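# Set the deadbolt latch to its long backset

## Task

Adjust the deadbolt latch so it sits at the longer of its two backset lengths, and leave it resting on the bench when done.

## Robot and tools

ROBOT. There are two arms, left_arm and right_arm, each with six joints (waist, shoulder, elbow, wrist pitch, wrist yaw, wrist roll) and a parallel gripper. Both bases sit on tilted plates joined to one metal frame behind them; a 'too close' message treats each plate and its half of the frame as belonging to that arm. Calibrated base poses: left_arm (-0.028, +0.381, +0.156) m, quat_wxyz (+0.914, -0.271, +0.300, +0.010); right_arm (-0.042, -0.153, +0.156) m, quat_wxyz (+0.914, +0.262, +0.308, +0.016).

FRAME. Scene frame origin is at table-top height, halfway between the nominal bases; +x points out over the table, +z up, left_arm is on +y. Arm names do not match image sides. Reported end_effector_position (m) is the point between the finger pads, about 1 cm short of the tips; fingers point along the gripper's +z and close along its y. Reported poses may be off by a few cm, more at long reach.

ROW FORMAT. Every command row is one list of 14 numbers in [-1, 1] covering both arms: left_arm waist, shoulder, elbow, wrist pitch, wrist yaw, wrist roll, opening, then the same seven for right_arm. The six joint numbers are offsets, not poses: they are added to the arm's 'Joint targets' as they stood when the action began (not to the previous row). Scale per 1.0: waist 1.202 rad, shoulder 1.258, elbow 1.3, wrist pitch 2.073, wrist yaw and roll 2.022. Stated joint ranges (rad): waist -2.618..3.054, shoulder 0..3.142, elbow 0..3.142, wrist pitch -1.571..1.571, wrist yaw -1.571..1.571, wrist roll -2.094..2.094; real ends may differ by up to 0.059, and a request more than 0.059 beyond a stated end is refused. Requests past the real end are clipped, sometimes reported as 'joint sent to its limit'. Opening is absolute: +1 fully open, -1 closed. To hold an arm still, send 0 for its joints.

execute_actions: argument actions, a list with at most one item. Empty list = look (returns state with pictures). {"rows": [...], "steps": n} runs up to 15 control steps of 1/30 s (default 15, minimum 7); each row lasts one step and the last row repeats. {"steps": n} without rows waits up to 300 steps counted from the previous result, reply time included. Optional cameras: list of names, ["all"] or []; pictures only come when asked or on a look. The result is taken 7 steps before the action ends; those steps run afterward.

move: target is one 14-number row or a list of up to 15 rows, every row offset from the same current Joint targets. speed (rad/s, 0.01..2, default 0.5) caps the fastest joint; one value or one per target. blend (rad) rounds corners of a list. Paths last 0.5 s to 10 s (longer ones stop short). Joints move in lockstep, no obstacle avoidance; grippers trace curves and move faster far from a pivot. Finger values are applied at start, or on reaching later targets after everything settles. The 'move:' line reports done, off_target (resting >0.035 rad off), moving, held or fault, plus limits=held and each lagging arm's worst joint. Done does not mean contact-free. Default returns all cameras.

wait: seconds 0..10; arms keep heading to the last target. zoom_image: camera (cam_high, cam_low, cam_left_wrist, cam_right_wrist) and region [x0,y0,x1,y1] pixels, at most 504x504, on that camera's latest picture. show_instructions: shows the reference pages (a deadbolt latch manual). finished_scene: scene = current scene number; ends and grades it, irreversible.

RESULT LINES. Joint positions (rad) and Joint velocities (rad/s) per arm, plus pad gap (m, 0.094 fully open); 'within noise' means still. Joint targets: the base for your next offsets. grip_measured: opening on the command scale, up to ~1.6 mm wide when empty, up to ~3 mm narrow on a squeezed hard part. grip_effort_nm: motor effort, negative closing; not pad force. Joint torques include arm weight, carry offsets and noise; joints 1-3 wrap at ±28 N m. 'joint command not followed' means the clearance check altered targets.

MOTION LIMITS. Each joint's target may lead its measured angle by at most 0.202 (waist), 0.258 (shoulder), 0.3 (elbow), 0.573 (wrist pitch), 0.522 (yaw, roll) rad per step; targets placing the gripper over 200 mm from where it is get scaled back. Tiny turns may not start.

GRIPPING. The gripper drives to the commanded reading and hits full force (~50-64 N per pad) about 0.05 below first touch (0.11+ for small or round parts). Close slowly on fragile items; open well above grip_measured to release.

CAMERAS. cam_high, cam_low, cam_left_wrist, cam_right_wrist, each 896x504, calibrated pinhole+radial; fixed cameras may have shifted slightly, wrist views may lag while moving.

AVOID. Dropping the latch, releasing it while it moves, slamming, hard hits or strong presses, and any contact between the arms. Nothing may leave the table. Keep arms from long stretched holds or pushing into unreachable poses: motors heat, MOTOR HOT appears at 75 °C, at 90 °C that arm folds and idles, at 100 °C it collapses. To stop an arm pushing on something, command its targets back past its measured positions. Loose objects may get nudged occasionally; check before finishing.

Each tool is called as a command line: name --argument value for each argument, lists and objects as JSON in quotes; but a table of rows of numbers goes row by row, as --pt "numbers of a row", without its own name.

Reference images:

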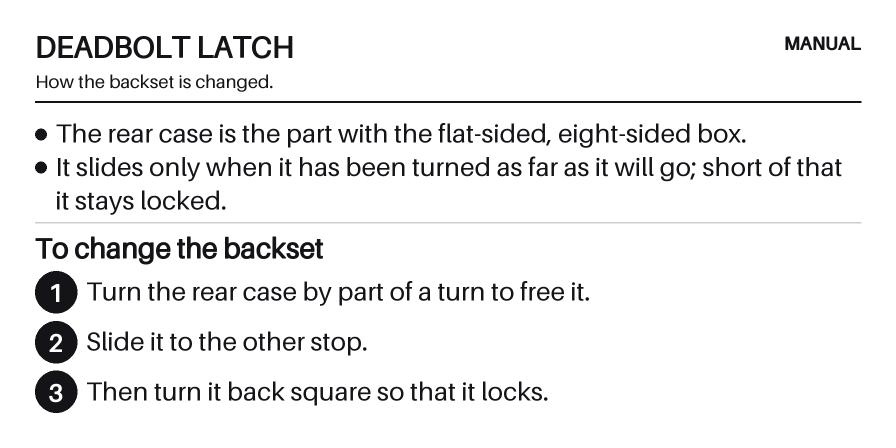

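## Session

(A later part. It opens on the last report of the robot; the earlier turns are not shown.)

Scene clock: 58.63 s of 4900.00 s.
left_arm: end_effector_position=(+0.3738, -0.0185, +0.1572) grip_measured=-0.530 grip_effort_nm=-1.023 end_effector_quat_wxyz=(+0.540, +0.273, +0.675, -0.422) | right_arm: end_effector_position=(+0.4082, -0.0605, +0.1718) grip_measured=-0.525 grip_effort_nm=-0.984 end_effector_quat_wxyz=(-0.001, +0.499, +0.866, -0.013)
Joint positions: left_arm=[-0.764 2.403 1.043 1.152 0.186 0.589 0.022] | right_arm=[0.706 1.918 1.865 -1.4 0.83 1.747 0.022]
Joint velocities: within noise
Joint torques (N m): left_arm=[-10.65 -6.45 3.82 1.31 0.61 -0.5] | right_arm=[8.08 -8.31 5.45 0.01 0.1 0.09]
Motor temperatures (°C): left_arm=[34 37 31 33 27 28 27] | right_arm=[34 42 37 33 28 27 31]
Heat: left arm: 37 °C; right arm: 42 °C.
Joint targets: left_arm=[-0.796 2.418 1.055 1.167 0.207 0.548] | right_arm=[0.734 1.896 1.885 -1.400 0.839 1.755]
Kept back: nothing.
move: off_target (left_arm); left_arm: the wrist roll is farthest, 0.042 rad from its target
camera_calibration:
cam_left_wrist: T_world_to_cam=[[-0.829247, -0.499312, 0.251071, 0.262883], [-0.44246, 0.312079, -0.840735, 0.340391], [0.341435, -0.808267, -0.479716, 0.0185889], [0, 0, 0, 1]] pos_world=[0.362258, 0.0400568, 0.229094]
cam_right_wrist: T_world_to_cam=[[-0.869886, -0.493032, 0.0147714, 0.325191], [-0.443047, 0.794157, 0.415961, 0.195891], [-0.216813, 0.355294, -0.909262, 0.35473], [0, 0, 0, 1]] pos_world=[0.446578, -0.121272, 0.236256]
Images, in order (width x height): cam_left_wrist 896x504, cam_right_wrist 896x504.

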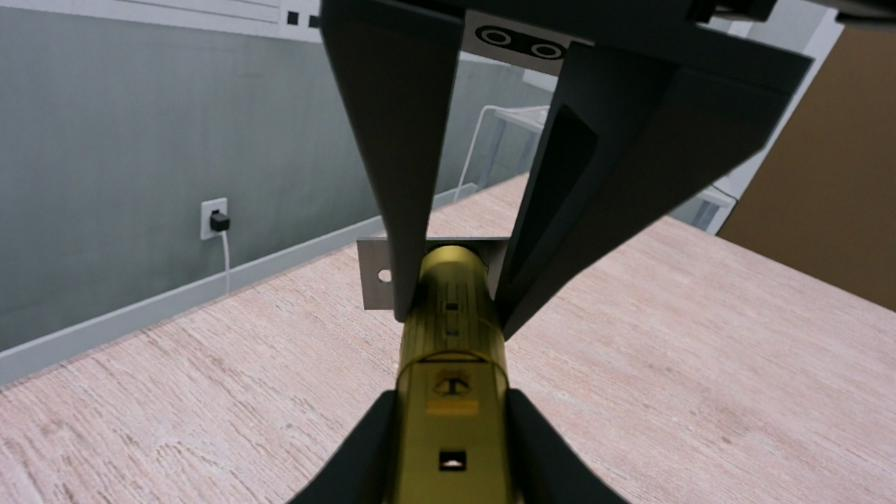

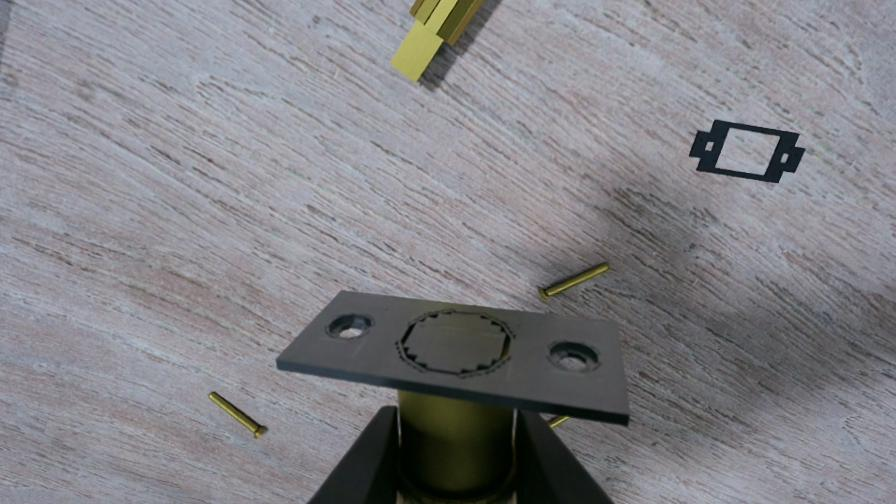

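move --target '[0,0,0,0,0,0.165,-0.75,0,0,0,0,0,0,-0.75]' --speed 0.5 --cameras '["cam_left_wrist","cam_right_wrist"]'

Scene clock: 61.10 s of 4900.00 s.
left_arm: end_effector_position=(+0.3748, -0.0179, +0.1562) grip_measured=-0.530 grip_effort_nm=-1.018 end_effector_quat_wxyz=(+0.588, +0.354, +0.638, -0.348) | right_arm: end_effector_position=(+0.4085, -0.0598, +0.1722) grip_measured=-0.538 grip_effort_nm=-0.984 end_effector_quat_wxyz=(+0.000, +0.500, +0.866, -0.012)
Joint positions: left_arm=[-0.764 2.403 1.043 1.152 0.178 0.839 0.022] | right_arm=[0.707 1.918 1.865 -1.398 0.83 1.747 0.022]
Joint velocities: within noise
Joint torques (N m): left_arm=[-10.55 -6.54 3.78 1.31 0.73 0.51] | right_arm=[7.94 -8.28 5.45 -0.01 0.1 0.08]
Motor temperatures (°C): left_arm=[34 37 31 33 27 28 28] | right_arm=[34 42 37 33 28 27 31]
Heat: left arm: 37 °C; right arm: 42 °C.
Joint targets: left_arm=[-0.796 2.418 1.055 1.167 0.207 0.881] | right_arm=[0.733 1.896 1.885 -1.400 0.839 1.755]
Kept back: nothing.
move: off_target (left_arm); left_arm: the wrist roll is farthest, 0.042 rad from its target
camera_calibration:
cam_left_wrist: T_world_to_cam=[[-0.861437, -0.507852, 0.0034654, 0.314799], [-0.255654, 0.427734, -0.866997, 0.27592], [0.438824, -0.74775, -0.498301, -0.0142326], [0, 0, 0, 1]] pos_world=[0.347965, 0.0312084, 0.231039]
cam_right_wrist: T_world_to_cam=[[-0.870232, -0.492491, 0.0121802, 0.326362], [-0.443335, 0.793677, 0.416571, 0.195231], [-0.214825, 0.357114, -0.909022, 0.354133], [0, 0, 0, 1]] pos_world=[0.44664, -0.120686, 0.236611]
Images, in order (width x height): cam_left_wrist 896x504, cam_right_wrist 896x504.

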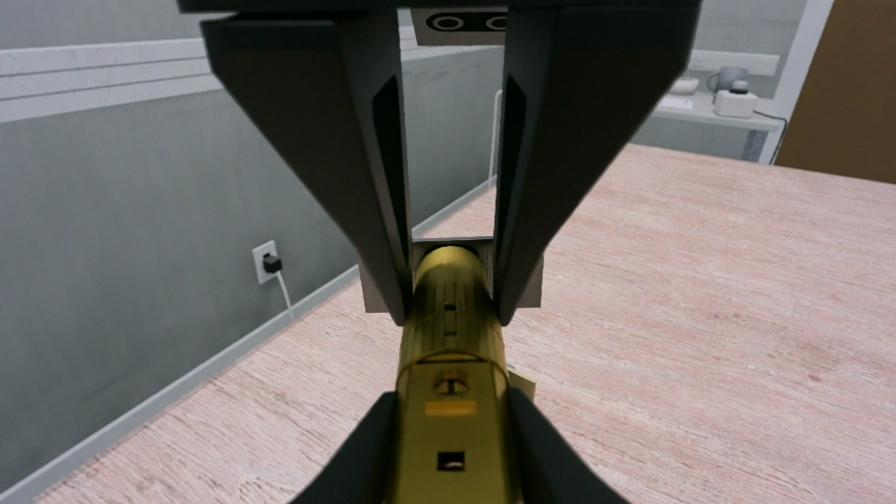

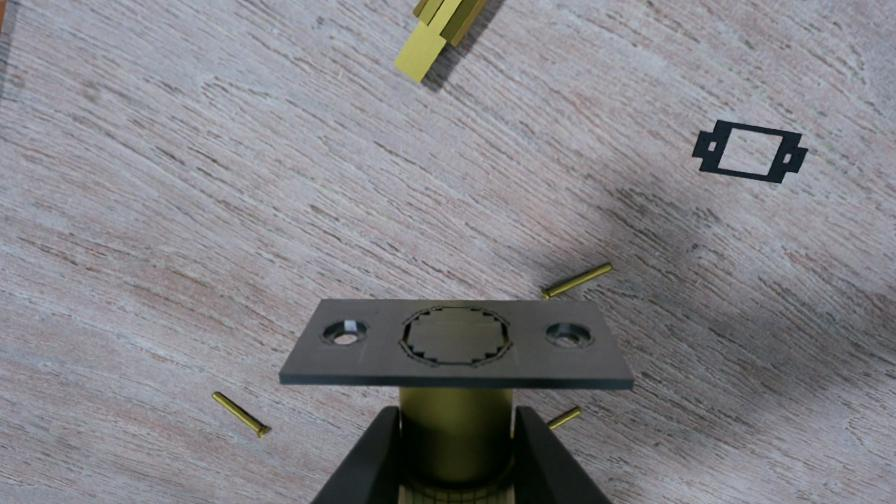

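execute_actions --actions '[{"rows":[[0,0,0,0,0,0,-0.75,0,0,0,0,0,0,-0.45],[0,0,0,0,0,0,-0.75,0,0,0,0,0,0,-0.4],[0,0,0,0,0,0,-0.75,0,0,0,0,0,0,-0.3],[0,0,0,0,0,0,-0.75,0,0,0,0,0,0,-0.1],[0,0,0,0,0,0,-0.75,0,0,0,0,0,0,0.1],[0,0,0,0,0,0,-0.75,0,0,0,0,0,0,0.4],[0,0,0,0,0,0,-0.75,0,0,0,0,0,0,0.7]],"steps":15}]'

wait --seconds 0.8

Scene clock: 63.00 s of 4900.00 s.
left_arm: end_effector_position=(+0.3746, -0.0179, +0.1559) grip_measured=-0.530 grip_effort_nm=-1.028 end_effector_quat_wxyz=(+0.592, +0.363, +0.634, -0.340) | right_arm: end_effector_position=(+0.4085, -0.0598, +0.1722) grip_measured=+0.636 grip_effort_nm=-0.076 end_effector_quat_wxyz=(+0.000, +0.500, +0.866, -0.012)
Joint positions: left_arm=[-0.764 2.403 1.043 1.151 0.177 0.867 0.022] | right_arm=[0.707 1.918 1.865 -1.398 0.83 1.747 0.077]
Joint velocities: left_arm=[within noise] | right_arm=[-0.002 0.002 0.012 -0.051 -0.007 -0.007 0.138]
Joint torques (N m): left_arm=[-10.62 -6.48 3.82 1.33 0.74 0.11] | right_arm=[7.95 -8.28 5.44 -0.01 0.1 0.09]
Motor temperatures (°C): left_arm=[34 37 31 33 27 28 28] | right_arm=[34 42 37 33 28 27 31]
Heat: left arm: 37 °C; right arm: 42 °C.
Joint targets: left_arm=[-0.796 2.418 1.055 1.167 0.207 0.881] | right_arm=[0.733 1.896 1.885 -1.400 0.839 1.756]
Steps of this call (1-49: nothing new was sent; 50-57: this action's first 8). Readings (joint positions of left_arm | right_arm):
50: [-0.764 2.403 1.043 1.152 0.178 0.841] | [0.707 1.918 1.865 -1.398 0.830 1.747]
51: [-0.764 2.403 1.043 1.152 0.177 0.847] | [0.707 1.918 1.865 -1.398 0.830 1.747]
53: [-0.764 2.403 1.043 1.151 0.177 0.856] | [0.707 1.918 1.865 -1.398 0.830 1.747]
57: the state above

Scene clock: 64.03 s of 4900.00 s.
left_arm: end_effector_position=(+0.3746, -0.0179, +0.1559) grip_measured=-0.530 grip_effort_nm=-1.023 end_effector_quat_wxyz=(+0.594, +0.365, +0.632, -0.338) | right_arm: end_effector_position=(+0.4085, -0.0598, +0.1722) grip_measured=+0.698 grip_effort_nm=0.139 end_effector_quat_wxyz=(+0.000, +0.500, +0.866, -0.012)
Joint positions: left_arm=[-0.764 2.403 1.043 1.151 0.177 0.874 0.022] | right_arm=[0.707 1.918 1.865 -1.398 0.83 1.747 0.08]
Joint velocities: within noise
Joint torques (N m): left_arm=[-10.66 -6.5 3.74 1.35 0.72 0.11] | right_arm=[7.94 -8.31 5.44 -0.01 0.1 0.09]
Motor temperatures (°C): left_arm=[35 37 31 33 27 28 28] | right_arm=[34 42 37 33 28 27 31]
Heat: left arm: 37 °C; right arm: 42 °C.
Joint targets: left_arm=[-0.796 2.418 1.055 1.167 0.207 0.881] | right_arm=[0.733 1.896 1.885 -1.400 0.839 1.756]
Steps of this call (1-7: your previous action's last 7; 8-15: toward your last target; 16-31: nothing new was sent). Readings (joint positions of left_arm | right_arm):
1: [-0.764 2.403 1.043 1.151 0.177 0.868] | [0.707 1.918 1.865 -1.398 0.830 1.747]
2: [-0.764 2.403 1.043 1.151 0.177 0.869] | [0.707 1.918 1.865 -1.398 0.830 1.747]
4: [-0.764 2.403 1.043 1.151 0.177 0.871] | [0.707 1.918 1.865 -1.398 0.830 1.747]
8: [-0.764 2.403 1.043 1.151 0.177 0.872] | [0.707 1.918 1.865 -1.398 0.830 1.747]
31: the state above
All arms were judged still, so your last target was given up. Each gripper or tool keeps its last command.
camera_calibration:
cam_left_wrist: T_world_to_cam=[[-0.862373, -0.505351, -0.030565, 0.320374], [-0.229628, 0.444234, -0.865983, 0.26605], [0.451203, -0.739782, -0.499138, -0.0187221], [0, 0, 0, 1]] pos_world=[0.345822, 0.0298623, 0.230842]
cam_right_wrist: T_world_to_cam=[[-0.87042, -0.492159, 0.0121759, 0.326459], [-0.443036, 0.793848, 0.416564, 0.19512], [-0.214682, 0.357191, -0.909025, 0.354079], [0, 0, 0, 1]] pos_world=[0.446616, -0.1207, 0.236612]

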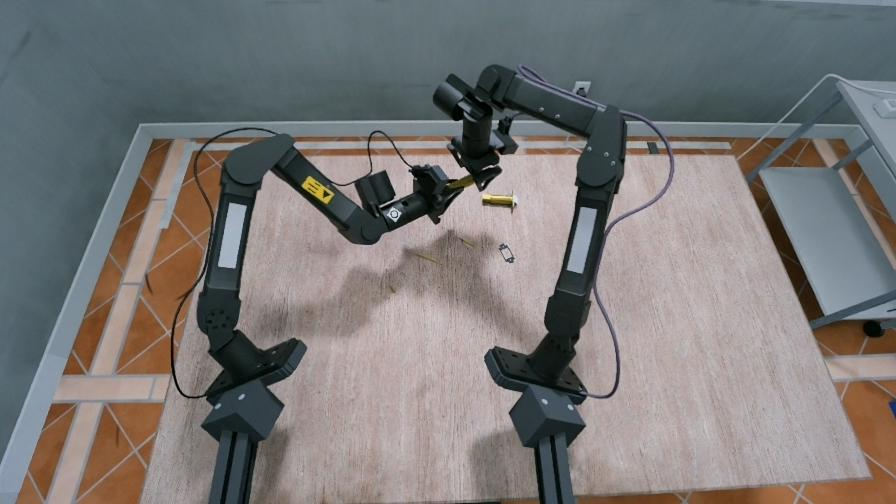

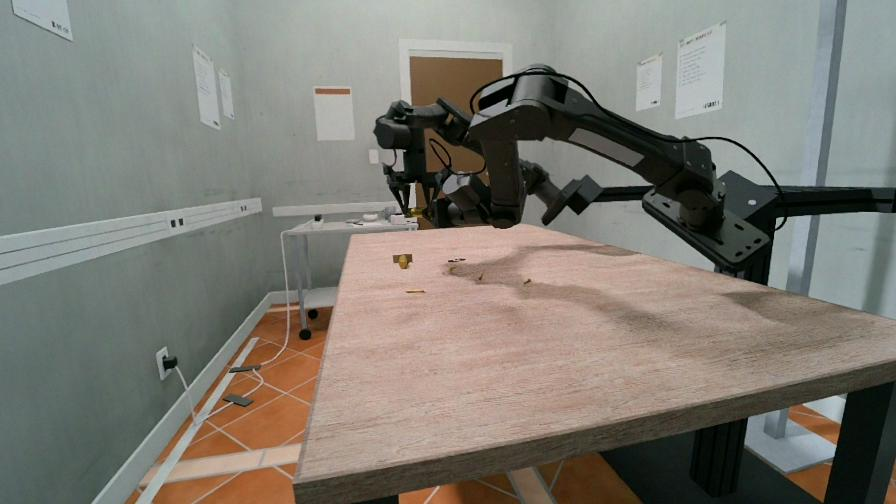

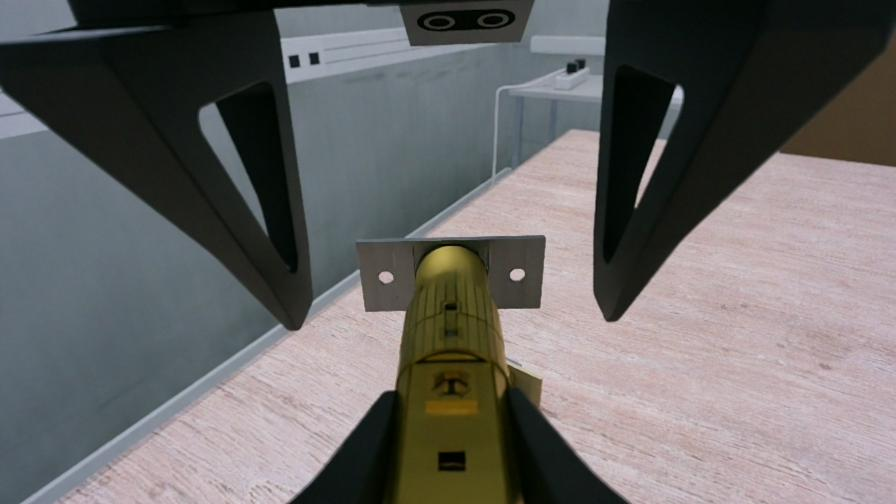

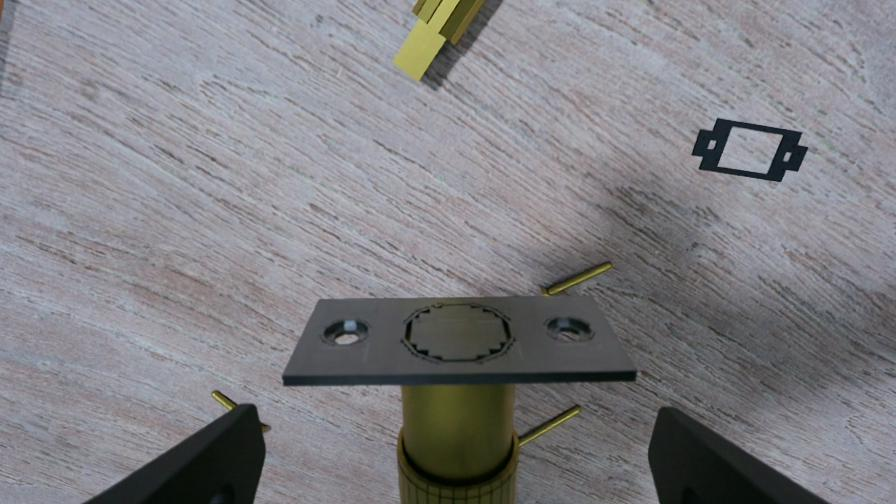

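move --target '[0,0,0,0,0,0,-0.75,-0.047,-0.0223,-0.0185,0.0268,-0.0051,-0.0406,0.7]' --speed 0.2

Scene clock: 67.10 s of 4900.00 s.
left_arm: end_effector_position=(+0.3746, -0.0180, +0.1558) grip_measured=-0.530 grip_effort_nm=-1.023 end_effector_quat_wxyz=(+0.594, +0.366, +0.632, -0.338) | right_arm: end_effector_position=(+0.4207, -0.0717, +0.1692) grip_measured=+0.698 grip_effort_nm=0.144 end_effector_quat_wxyz=(+0.006, +0.505, +0.863, -0.003)
Joint positions: left_arm=[-0.764 2.403 1.043 1.151 0.177 0.874 0.022] | right_arm=[0.671 1.893 1.865 -1.354 0.83 1.685 0.08]
Joint velocities: within noise
Joint torques (N m): left_arm=[-10.63 -6.43 3.75 1.34 0.74 0.1] | right_arm=[6.2 -8.64 3.45 0.15 -0.01 -0.13]
Motor temperatures (°C): left_arm=[35 37 31 33 27 28 28] | right_arm=[34 42 37 33 28 27 31]
Heat: left arm: 37 °C; right arm: 42 °C.
Joint targets: left_arm=[-0.796 2.418 1.055 1.166 0.207 0.881] | right_arm=[0.677 1.868 1.861 -1.344 0.829 1.673]
Kept back: nothing.
move: done
camera_calibration:
cam_left_wrist: T_world_to_cam=[[-0.862524, -0.505075, -0.0308595, 0.320408], [-0.229378, 0.444615, -0.865854, 0.265891], [0.451042, -0.739741, -0.499344, -0.0186544], [0, 0, 0, 1]] pos_world=[0.345763, 0.0298118, 0.230795]
cam_right_wrist: T_world_to_cam=[[-0.876615, -0.481102, -0.00931142, 0.338338], [-0.441244, 0.795971, 0.414408, 0.211013], [-0.191961, 0.367385, -0.910043, 0.349557], [0, 0, 0, 1]] pos_world=[0.456802, -0.133607, 0.233817]

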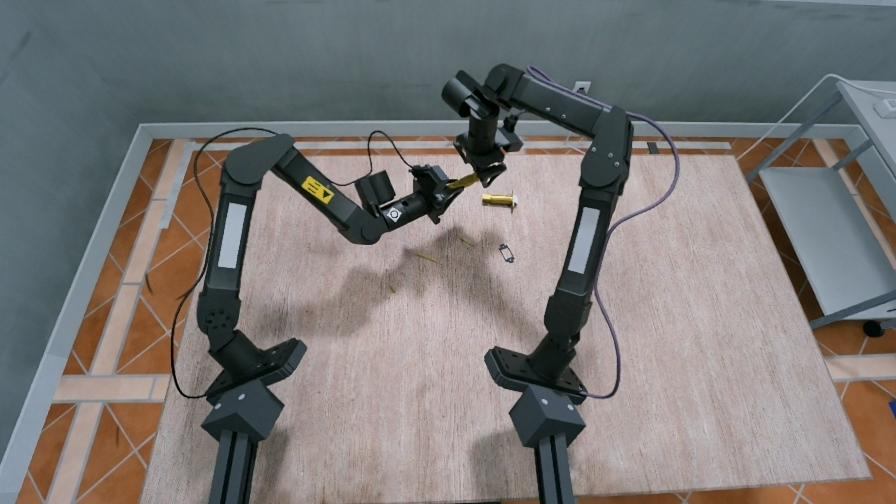

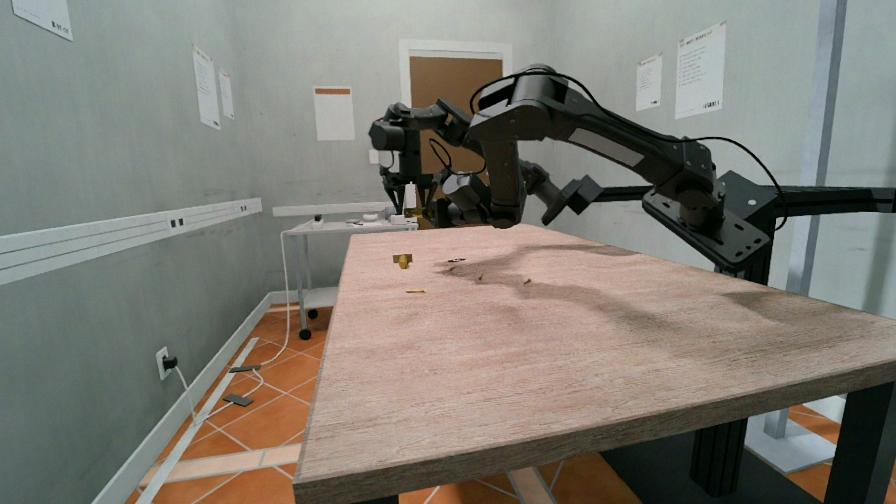

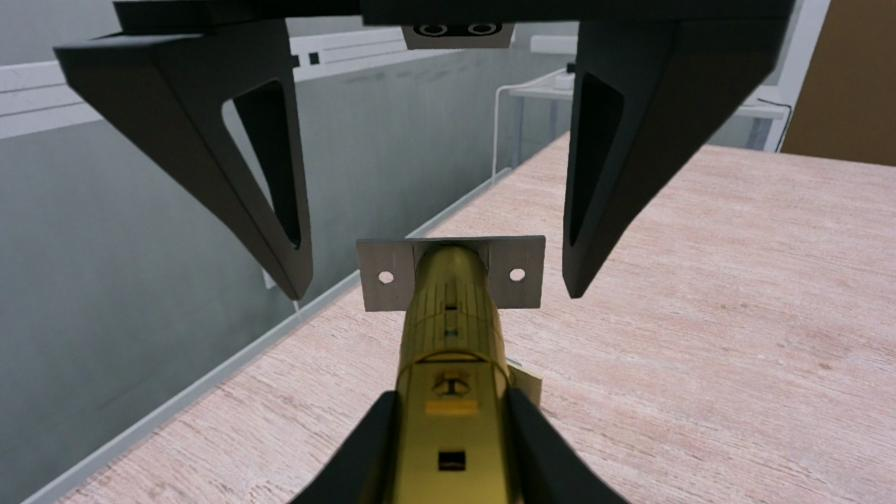

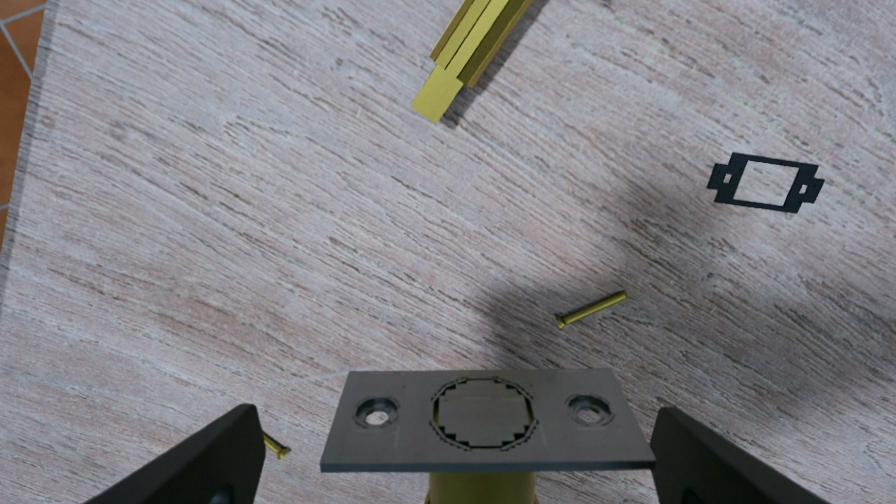

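move --target '[0,0,0,0,0,0,-0.75,-0.0183,-0.0236,-0.0521,0.0293,-0.0021,-0.0158,0.6]' --speed 0.2 --cameras '["cam_left_wrist","cam_right_wrist"]'

Scene clock: 69.23 s of 4900.00 s.
left_arm: end_effector_position=(+0.3746, -0.0180, +0.1558) grip_measured=-0.530 grip_effort_nm=-1.023 end_effector_quat_wxyz=(+0.594, +0.366, +0.632, -0.338) | right_arm: end_effector_position=(+0.4191, -0.0750, +0.1606) grip_measured=+0.602 grip_effort_nm=-0.051 end_effector_quat_wxyz=(+0.009, +0.506, +0.863, -0.002)
Joint positions: left_arm=[-0.764 2.403 1.043 1.151 0.177 0.874 0.022] | right_arm=[0.652 1.867 1.806 -1.294 0.83 1.653 0.075]
Joint velocities: within noise
Joint torques (N m): left_arm=[-10.58 -6.42 3.89 1.34 0.74 0.09] | right_arm=[5.93 -8.96 2.74 0.17 -0.05 -0.11]
Motor temperatures (°C): left_arm=[35 37 31 33 27 28 28] | right_arm=[34 42 37 33 28 27 31]
Heat: left arm: 37 °C; right arm: 42 °C.
Joint targets: left_arm=[-0.796 2.418 1.055 1.167 0.207 0.881] | right_arm=[0.655 1.839 1.794 -1.283 0.825 1.641]
Kept back: nothing.
move: done
camera_calibration:
cam_left_wrist: T_world_to_cam=[[-0.862524, -0.505075, -0.0308595, 0.320408], [-0.229378, 0.444615, -0.865854, 0.265891], [0.451042, -0.739741, -0.499344, -0.0186544], [0, 0, 0, 1]] pos_world=[0.345763, 0.0298118, 0.230795]
cam_right_wrist: T_world_to_cam=[[-0.876906, -0.48046, -0.0139484, 0.336143], [-0.443014, 0.796624, 0.411253, 0.21784], [-0.186479, 0.366809, -0.911415, 0.340542], [0, 0, 0, 1]] pos_world=[0.454776, -0.136948, 0.225476]
Images, in order (width x height): cam_left_wrist 896x504, cam_right_wrist 896x504.

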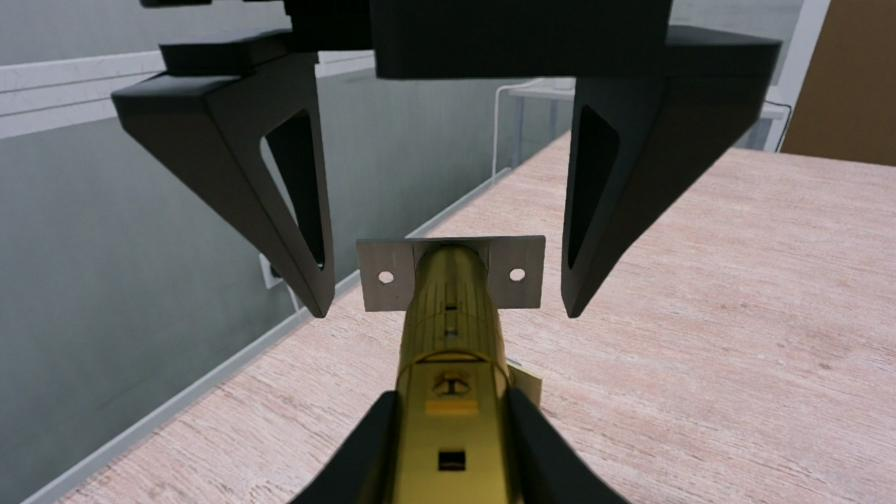

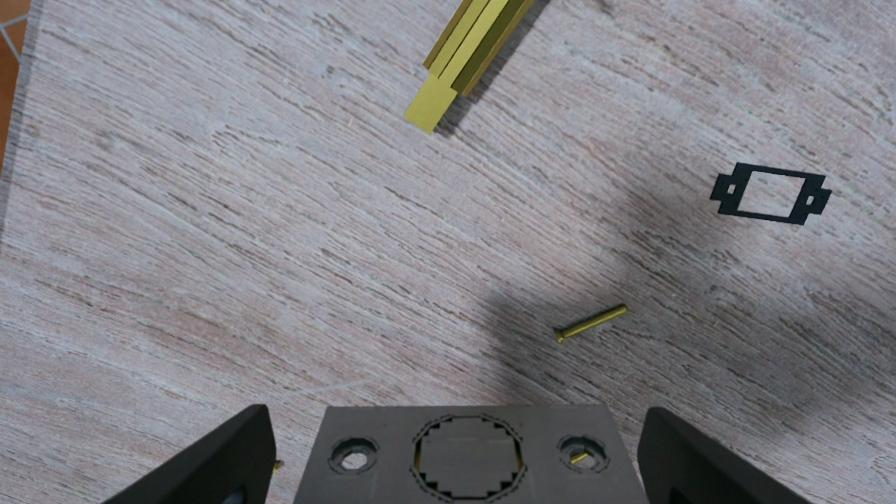

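execute_actions --actions '[{"rows":[[0,0,0,0,0,0,-0.75,0,0,0,0,0,0,0.4]],"steps":12}]'

execute_actions --actions '[{"rows":[[0,0,0,0,0,0,-0.75,0,0,0,0,0,0,0.38],[0,0,0,0,0,0,-0.75,0,0,0,0,0,0,0.36],[0,0,0,0,0,0,-0.75,0,0,0,0,0,0,0.34],[0,0,0,0,0,0,-0.75,0,0,0,0,0,0,0.32],[0,0,0,0,0,0,-0.75,0,0,0,0,0,0,0.31],[0,0,0,0,0,0,-0.75,0,0,0,0,0,0,0.3],[0,0,0,0,0,0,-0.75,0,0,0,0,0,0,0.29],[0,0,0,0,0,0,-0.75,0,0,0,0,0,0,0.28],[0,0,0,0,0,0,-0.75,0,0,0,0,0,0,0.27],[0,0,0,0,0,0,-0.75,0,0,0,0,0,0,0.26],[0,0,0,0,0,0,-0.75,0,0,0,0,0,0,0.24],[0,0,0,0,0,0,-0.75,0,0,0,0,0,0,0.22],[0,0,0,0,0,0,-0.75,0,0,0,0,0,0,0.2],[0,0,0,0,0,0,-0.75,0,0,0,0,0,0,0.15],[0,0,0,0,0,0,-0.75,0,0,0,0,0,0,0.1]],"steps":15}]'

wait --seconds 0.8

Scene clock: 70.20 s of 4900.00 s.
left_arm: end_effector_position=(+0.3746, -0.0180, +0.1558) grip_measured=-0.530 grip_effort_nm=-1.018 end_effector_quat_wxyz=(+0.594, +0.366, +0.632, -0.338) | right_arm: end_effector_position=(+0.4192, -0.0750, +0.1606) grip_measured=+0.402 grip_effort_nm=-0.051 end_effector_quat_wxyz=(+0.009, +0.506, +0.863, -0.002)
Joint positions: left_arm=[-0.764 2.403 1.043 1.151 0.177 0.874 0.022] | right_arm=[0.652 1.867 1.806 -1.293 0.83 1.652 0.066]
Joint velocities: within noise
Joint torques (N m): left_arm=[-10.56 -6.49 3.81 1.32 0.71 0.1] | right_arm=[5.9 -8.98 2.76 0.16 -0.06 -0.12]
Motor temperatures (°C): left_arm=[35 37 31 33 27 28 28] | right_arm=[34 43 37 33 28 27 31]
Heat: left arm: 37 °C; right arm: 43 °C.
Joint targets: left_arm=[-0.796 2.418 1.055 1.167 0.207 0.881] | right_arm=[0.655 1.839 1.794 -1.284 0.825 1.641]
Steps of this call (1-24: nothing new was sent; 25-29: this action's first 5). Readings (joint positions of left_arm | right_arm):
25: [-0.764 2.403 1.043 1.151 0.177 0.874] | [0.652 1.867 1.806 -1.293 0.830 1.652]
26: [-0.764 2.403 1.043 1.151 0.177 0.874] | [0.652 1.867 1.806 -1.293 0.830 1.652]
28: [-0.764 2.403 1.043 1.151 0.177 0.874] | [0.652 1.867 1.806 -1.293 0.830 1.652]
29: the state above

Scene clock: 70.70 s of 4900.00 s.
left_arm: end_effector_position=(+0.3746, -0.0179, +0.1558) grip_measured=-0.530 grip_effort_nm=-1.023 end_effector_quat_wxyz=(+0.593, +0.366, +0.632, -0.338) | right_arm: end_effector_position=(+0.4193, -0.0750, +0.1607) grip_measured=+0.288 grip_effort_nm=-0.042 end_effector_quat_wxyz=(+0.009, +0.506, +0.863, -0.002)
Joint positions: left_arm=[-0.764 2.403 1.043 1.151 0.177 0.874 0.022] | right_arm=[0.652 1.867 1.806 -1.293 0.83 1.652 0.061]
Joint velocities: left_arm=[within noise] | right_arm=[0.002 0.012 0.022 0.066 0.022 -0.051 -0.013]
Joint torques (N m): left_arm=[-10.55 -6.48 3.81 1.37 0.74 0.1] | right_arm=[5.91 -8.9 2.76 0.15 -0.05 -0.11]
Motor temperatures (°C): left_arm=[35 37 31 33 27 28 28] | right_arm=[33 43 37 33 28 27 31]
Heat: left arm: 37 °C; right arm: 43 °C.
Joint targets: left_arm=[-0.796 2.418 1.055 1.167 0.207 0.881] | right_arm=[0.655 1.839 1.794 -1.284 0.825 1.642]
Steps of this call (1-7: your previous action's last 7; 8-15: this action's first 8). Readings (joint positions of left_arm | right_arm):
8: [-0.764 2.403 1.043 1.151 0.177 0.874] | [0.652 1.867 1.806 -1.293 0.830 1.652]
9: [-0.764 2.403 1.043 1.151 0.177 0.874] | [0.652 1.867 1.806 -1.293 0.830 1.652]
11: [-0.764 2.403 1.043 1.151 0.177 0.874] | [0.652 1.867 1.806 -1.293 0.830 1.652]
15: the state above

Scene clock: 71.73 s of 4900.00 s.
left_arm: end_effector_position=(+0.3753, -0.0175, +0.1557) grip_measured=-0.530 grip_effort_nm=-1.023 end_effector_quat_wxyz=(+0.594, +0.365, +0.633, -0.336) | right_arm: end_effector_position=(+0.4194, -0.0753, +0.1607) grip_measured=+0.179 grip_effort_nm=-0.984 end_effector_quat_wxyz=(+0.009, +0.506, +0.863, -0.002)
Joint positions: left_arm=[-0.764 2.403 1.043 1.153 0.174 0.874 0.022] | right_arm=[0.651 1.866 1.806 -1.293 0.83 1.652 0.055]
Joint velocities: within noise
Joint torques (N m): left_arm=[-10.63 -6.49 3.84 1.32 0.78 0.1] | right_arm=[5.94 -8.9 2.77 0.16 -0.06 -0.11]
Motor temperatures (°C): left_arm=[35 37 31 33 27 28 28] | right_arm=[33 43 37 33 28 27 31]
Heat: left arm: 37 °C; right arm: 43 °C.
Joint targets: left_arm=[-0.796 2.418 1.055 1.167 0.207 0.881] | right_arm=[0.655 1.839 1.794 -1.284 0.825 1.642]
Steps of this call (1-7: your previous action's last 7; 8-15: toward your last target; 16-31: nothing new was sent). Readings (joint positions of left_arm | right_arm):
1: [-0.764 2.403 1.043 1.151 0.177 0.874] | [0.652 1.867 1.806 -1.293 0.830 1.652]
2: [-0.764 2.403 1.043 1.151 0.176 0.874] | [0.652 1.867 1.806 -1.293 0.830 1.652]
4: [-0.764 2.403 1.043 1.152 0.175 0.874] | [0.652 1.866 1.806 -1.293 0.830 1.652]
8: [-0.764 2.403 1.043 1.153 0.174 0.874] | [0.651 1.866 1.806 -1.293 0.830 1.652]
31: the state above
All arms were judged still, so your last target was given up. Each gripper or tool keeps its last command.
camera_calibration:
cam_left_wrist: T_world_to_cam=[[-0.860425, -0.5086, -0.031542, 0.320529], [-0.231351, 0.44504, -0.865111, 0.266361], [0.454033, -0.737065, -0.500589, -0.0196173], [0, 0, 0, 1]] pos_world=[0.346321, 0.0300206, 0.230721]
cam_right_wrist: T_world_to_cam=[[-0.877002, -0.480262, -0.014712, 0.336424], [-0.443117, 0.796575, 0.411238, 0.218126], [-0.185782, 0.367175, -0.911409, 0.340496], [0, 0, 0, 1]] pos_world=[0.454958, -0.137203, 0.225579]

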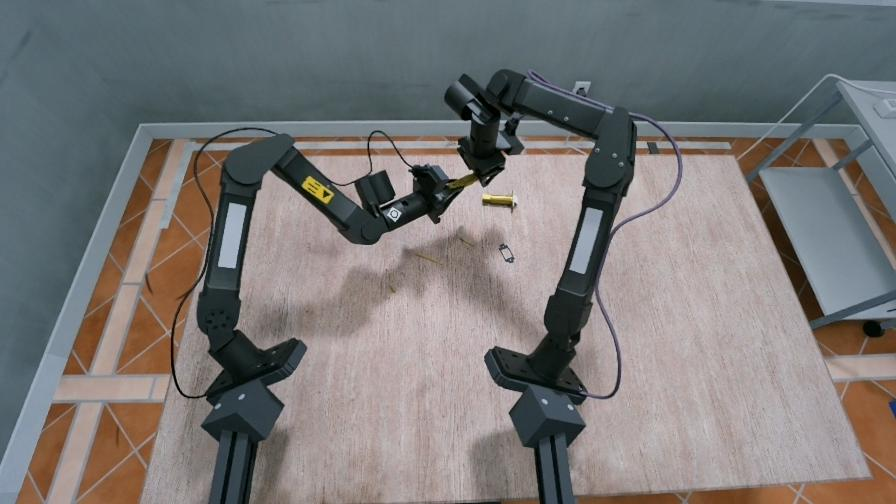

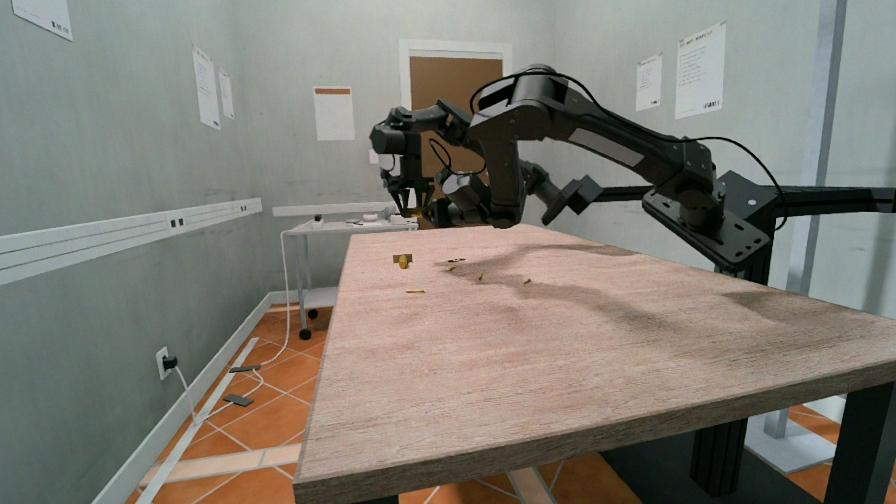

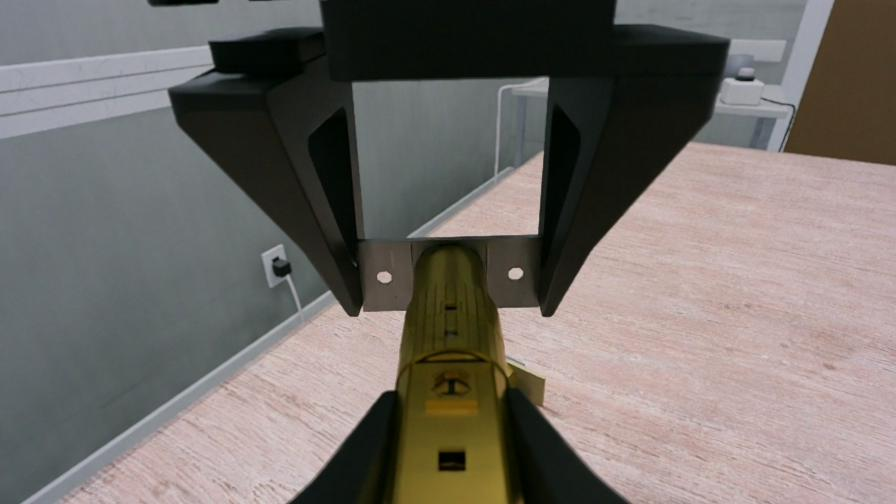

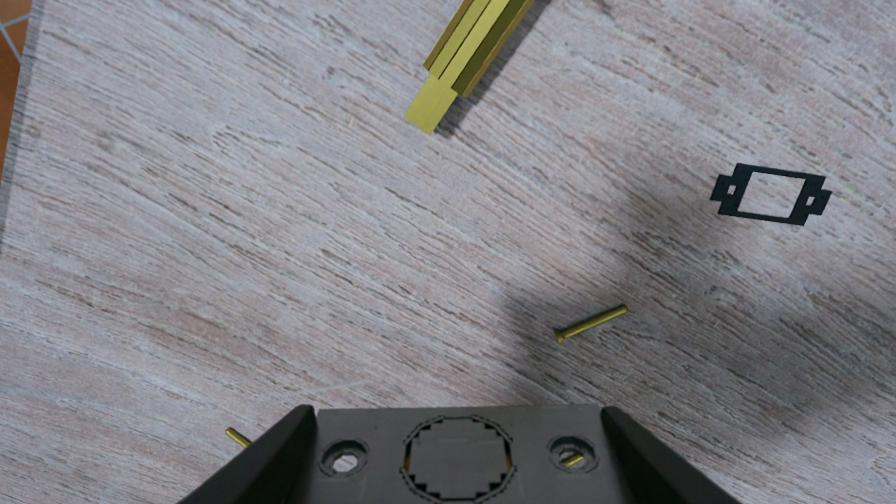

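move --target '[0,0,0,0,0,-0.2,-0.75,0,0,0,0,0,0,0.0]' --speed 0.4 --cameras '["cam_left_wrist","cam_right_wrist"]'

Scene clock: 73.93 s of 4900.00 s.
left_arm: end_effector_position=(+0.3735, -0.0186, +0.1559) grip_measured=-0.523 grip_effort_nm=-1.028 end_effector_quat_wxyz=(+0.534, +0.267, +0.679, -0.427) | right_arm: end_effector_position=(+0.4177, -0.0767, +0.1597) grip_measured=+0.179 grip_effort_nm=-0.984 end_effector_quat_wxyz=(+0.005, +0.504, +0.864, -0.005)
Joint positions: left_arm=[-0.764 2.403 1.043 1.147 0.182 0.569 0.022] | right_arm=[0.648 1.866 1.806 -1.302 0.825 1.652 0.055]
Joint velocities: within noise
Joint torques (N m): left_arm=[-10.63 -6.52 3.78 1.39 0.69 -1.13] | right_arm=[6.19 -8.92 2.76 0.24 0 -0.11]
Motor temperatures (°C): left_arm=[35 37 31 33 27 28 28] | right_arm=[33 43 37 33 28 27 31]
Heat: left arm: 37 °C; right arm: 43 °C.
Joint targets: left_arm=[-0.796 2.418 1.055 1.167 0.207 0.477] | right_arm=[0.655 1.839 1.794 -1.284 0.825 1.641]
Kept back: nothing.
move: off_target (left_arm); left_arm: the wrist roll is farthest, 0.092 rad from its target
camera_calibration:
cam_left_wrist: T_world_to_cam=[[-0.82323, -0.49871, 0.271256, 0.257521], [-0.460651, 0.307543, -0.832597, 0.344583], [0.331801, -0.810374, -0.48291, 0.0220383], [0, 0, 0, 1]] pos_world=[0.363419, 0.0403131, 0.227687]
cam_right_wrist: T_world_to_cam=[[-0.874948, -0.484187, -0.00539782, 0.331564], [-0.442714, 0.79539, 0.413955, 0.218269], [-0.196138, 0.364579, -0.910281, 0.343751], [0, 0, 0, 1]] pos_world=[0.454155, -0.138394, 0.224346]
Images, in order (width x height): cam_left_wrist 896x504, cam_right_wrist 896x504.

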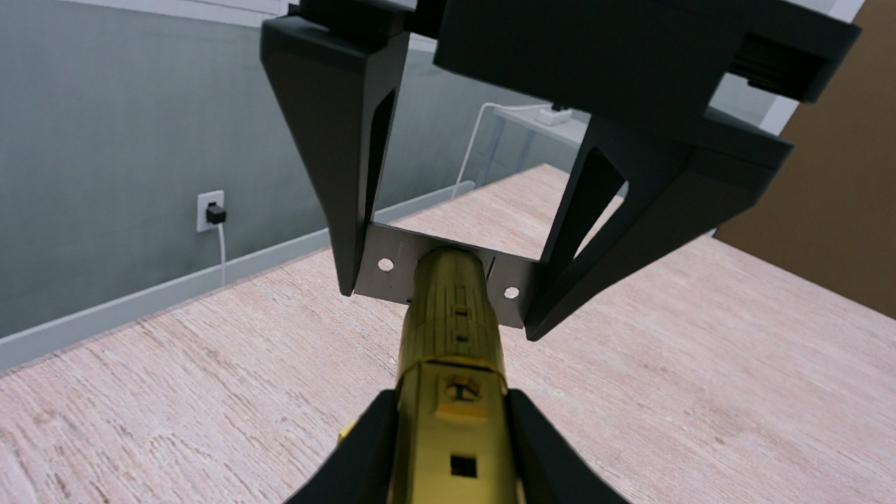

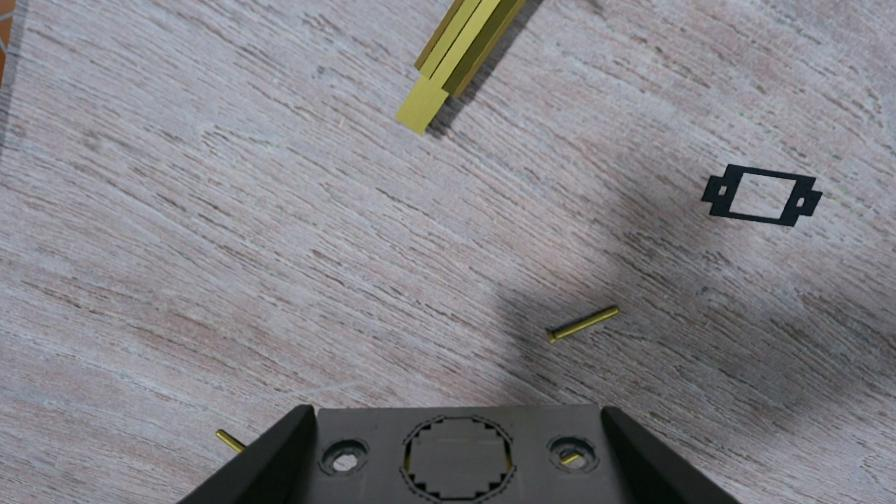

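move --target '[0,0,0,0,0,0.32,-0.75,0,0,0,0,0,0,0.0]' --speed 0.5 --cameras '["cam_left_wrist","cam_right_wrist"]'

Scene clock: 76.30 s of 4900.00 s.
left_arm: end_effector_position=(+0.3742, -0.0182, +0.1560) grip_measured=-0.523 grip_effort_nm=-1.023 end_effector_quat_wxyz=(+0.630, +0.439, +0.583, -0.265) | right_arm: end_effector_position=(+0.4182, -0.0762, +0.1597) grip_measured=+0.179 grip_effort_nm=-0.984 end_effector_quat_wxyz=(+0.006, +0.505, +0.863, -0.003)
Joint positions: left_arm=[-0.764 2.403 1.043 1.15 0.18 1.115 0.022] | right_arm=[0.648 1.866 1.806 -1.298 0.824 1.651 0.055]
Joint velocities: within noise
Joint torques (N m): left_arm=[-10.65 -6.53 3.86 1.36 0.7 0.1] | right_arm=[6.2 -8.91 2.74 0.2 0.01 -0.11]
Motor temperatures (°C): left_arm=[35 37 31 33 27 28 28] | right_arm=[33 44 37 33 28 27 31]
Heat: left arm: 37 °C; right arm: 44 °C.
Joint targets: left_arm=[-0.796 2.418 1.055 1.167 0.207 1.124] | right_arm=[0.655 1.839 1.794 -1.283 0.825 1.642]
Kept back: nothing.
move: done
camera_calibration:
cam_left_wrist: T_world_to_cam=[[-0.840018, -0.471626, -0.268214, 0.349229], [-0.0422022, 0.54965, -0.834329, 0.193017], [0.540915, -0.689532, -0.481619, -0.0540486], [0, 0, 0, 1]] pos_world=[0.33074, 0.0213455, 0.228676]
cam_right_wrist: T_world_to_cam=[[-0.876221, -0.481839, -0.00820251, 0.333511], [-0.44141, 0.795639, 0.414868, 0.217412], [-0.193374, 0.367137, -0.909845, 0.342626], [0, 0, 0, 1]] pos_world=[0.454453, -0.138073, 0.224274]
Images, in order (width x height): cam_left_wrist 896x504, cam_right_wrist 896x504.

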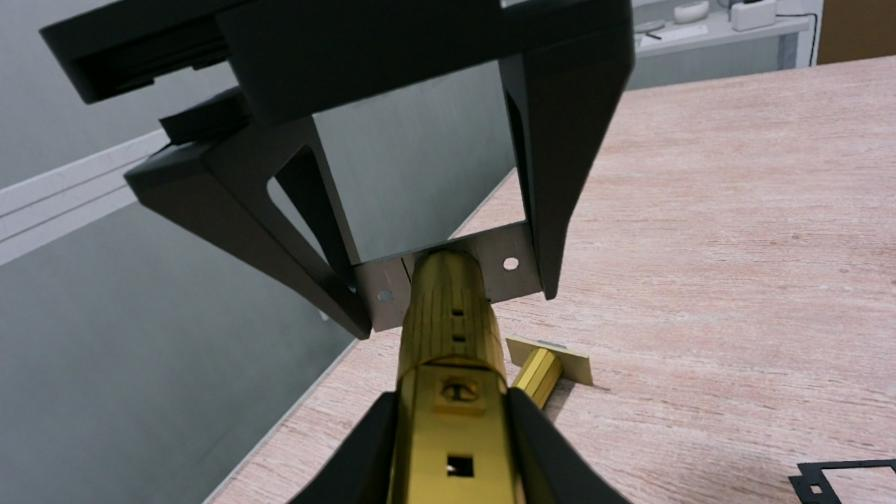

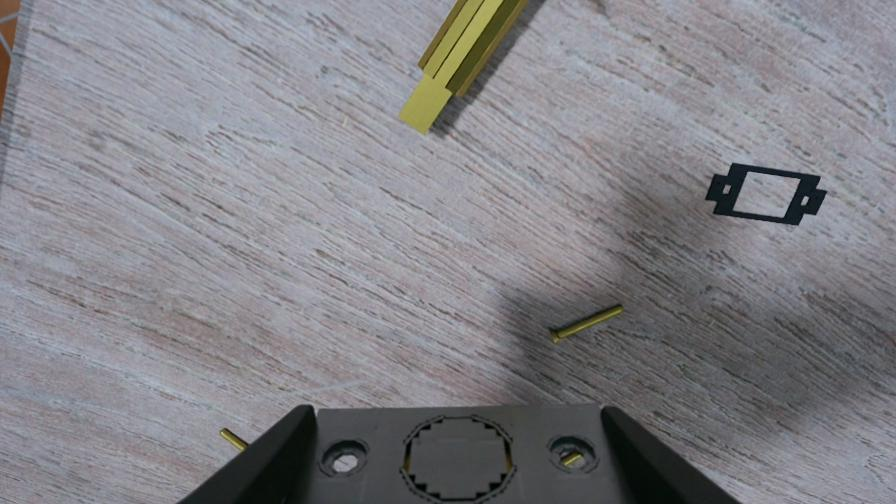

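move --target '[0,0,0,0,0,0.2,-0.75,0,0,0,0,0,0,0.0]' --speed 0.5 --cameras '["cam_left_wrist","cam_right_wrist"]'

Scene clock: 78.13 s of 4900.00 s.
left_arm: end_effector_position=(+0.3749, -0.0178, +0.1563) grip_measured=-0.524 grip_effort_nm=-1.023 end_effector_quat_wxyz=(+0.671, +0.547, +0.482, -0.131) | right_arm: end_effector_position=(+0.4185, -0.0760, +0.1597) grip_measured=+0.179 grip_effort_nm=-0.984 end_effector_quat_wxyz=(+0.006, +0.506, +0.863, -0.003)
Joint positions: left_arm=[-0.764 2.403 1.043 1.153 0.178 1.523 0.022] | right_arm=[0.648 1.866 1.806 -1.296 0.824 1.651 0.055]
Joint velocities: within noise
Joint torques (N m): left_arm=[-10.7 -6.43 3.86 1.27 0.72 0.1] | right_arm=[6.22 -8.92 2.77 0.18 0.01 -0.11]
Motor temperatures (°C): left_arm=[35 37 31 33 27 28 28] | right_arm=[33 44 37 33 28 27 31]
Heat: left arm: 37 °C; right arm: 44 °C.
Joint targets: left_arm=[-0.796 2.418 1.055 1.167 0.207 1.529] | right_arm=[0.655 1.839 1.794 -1.283 0.825 1.642]
Kept back: nothing.
move: done
camera_calibration:
cam_left_wrist: T_world_to_cam=[[-0.689876, -0.360556, -0.62775, 0.351918], [0.241064, 0.70324, -0.668836, 0.0637557], [0.682612, -0.612741, -0.398232, -0.118806], [0, 0, 0, 1]] pos_world=[0.308509, 0.00925314, 0.216246]
cam_right_wrist: T_world_to_cam=[[-0.876877, -0.48062, -0.00951056, 0.334451], [-0.440762, 0.795945, 0.41497, 0.21712], [-0.191873, 0.368069, -0.909786, 0.342042], [0, 0, 0, 1]] pos_world=[0.454599, -0.137967, 0.224268]
Images, in order (width x height): cam_left_wrist 896x504, cam_right_wrist 896x504.

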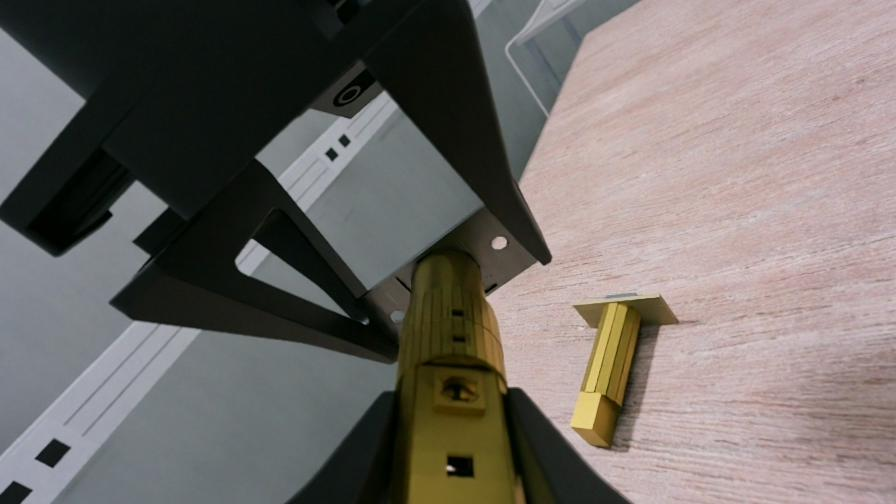

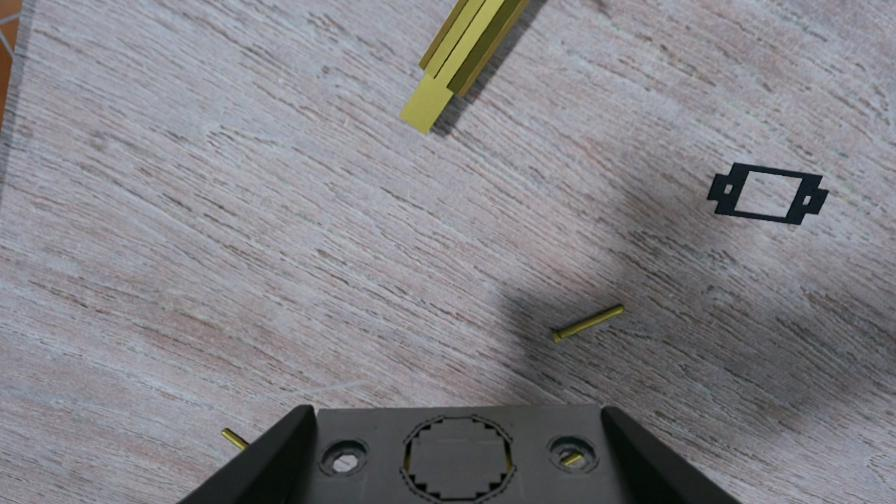

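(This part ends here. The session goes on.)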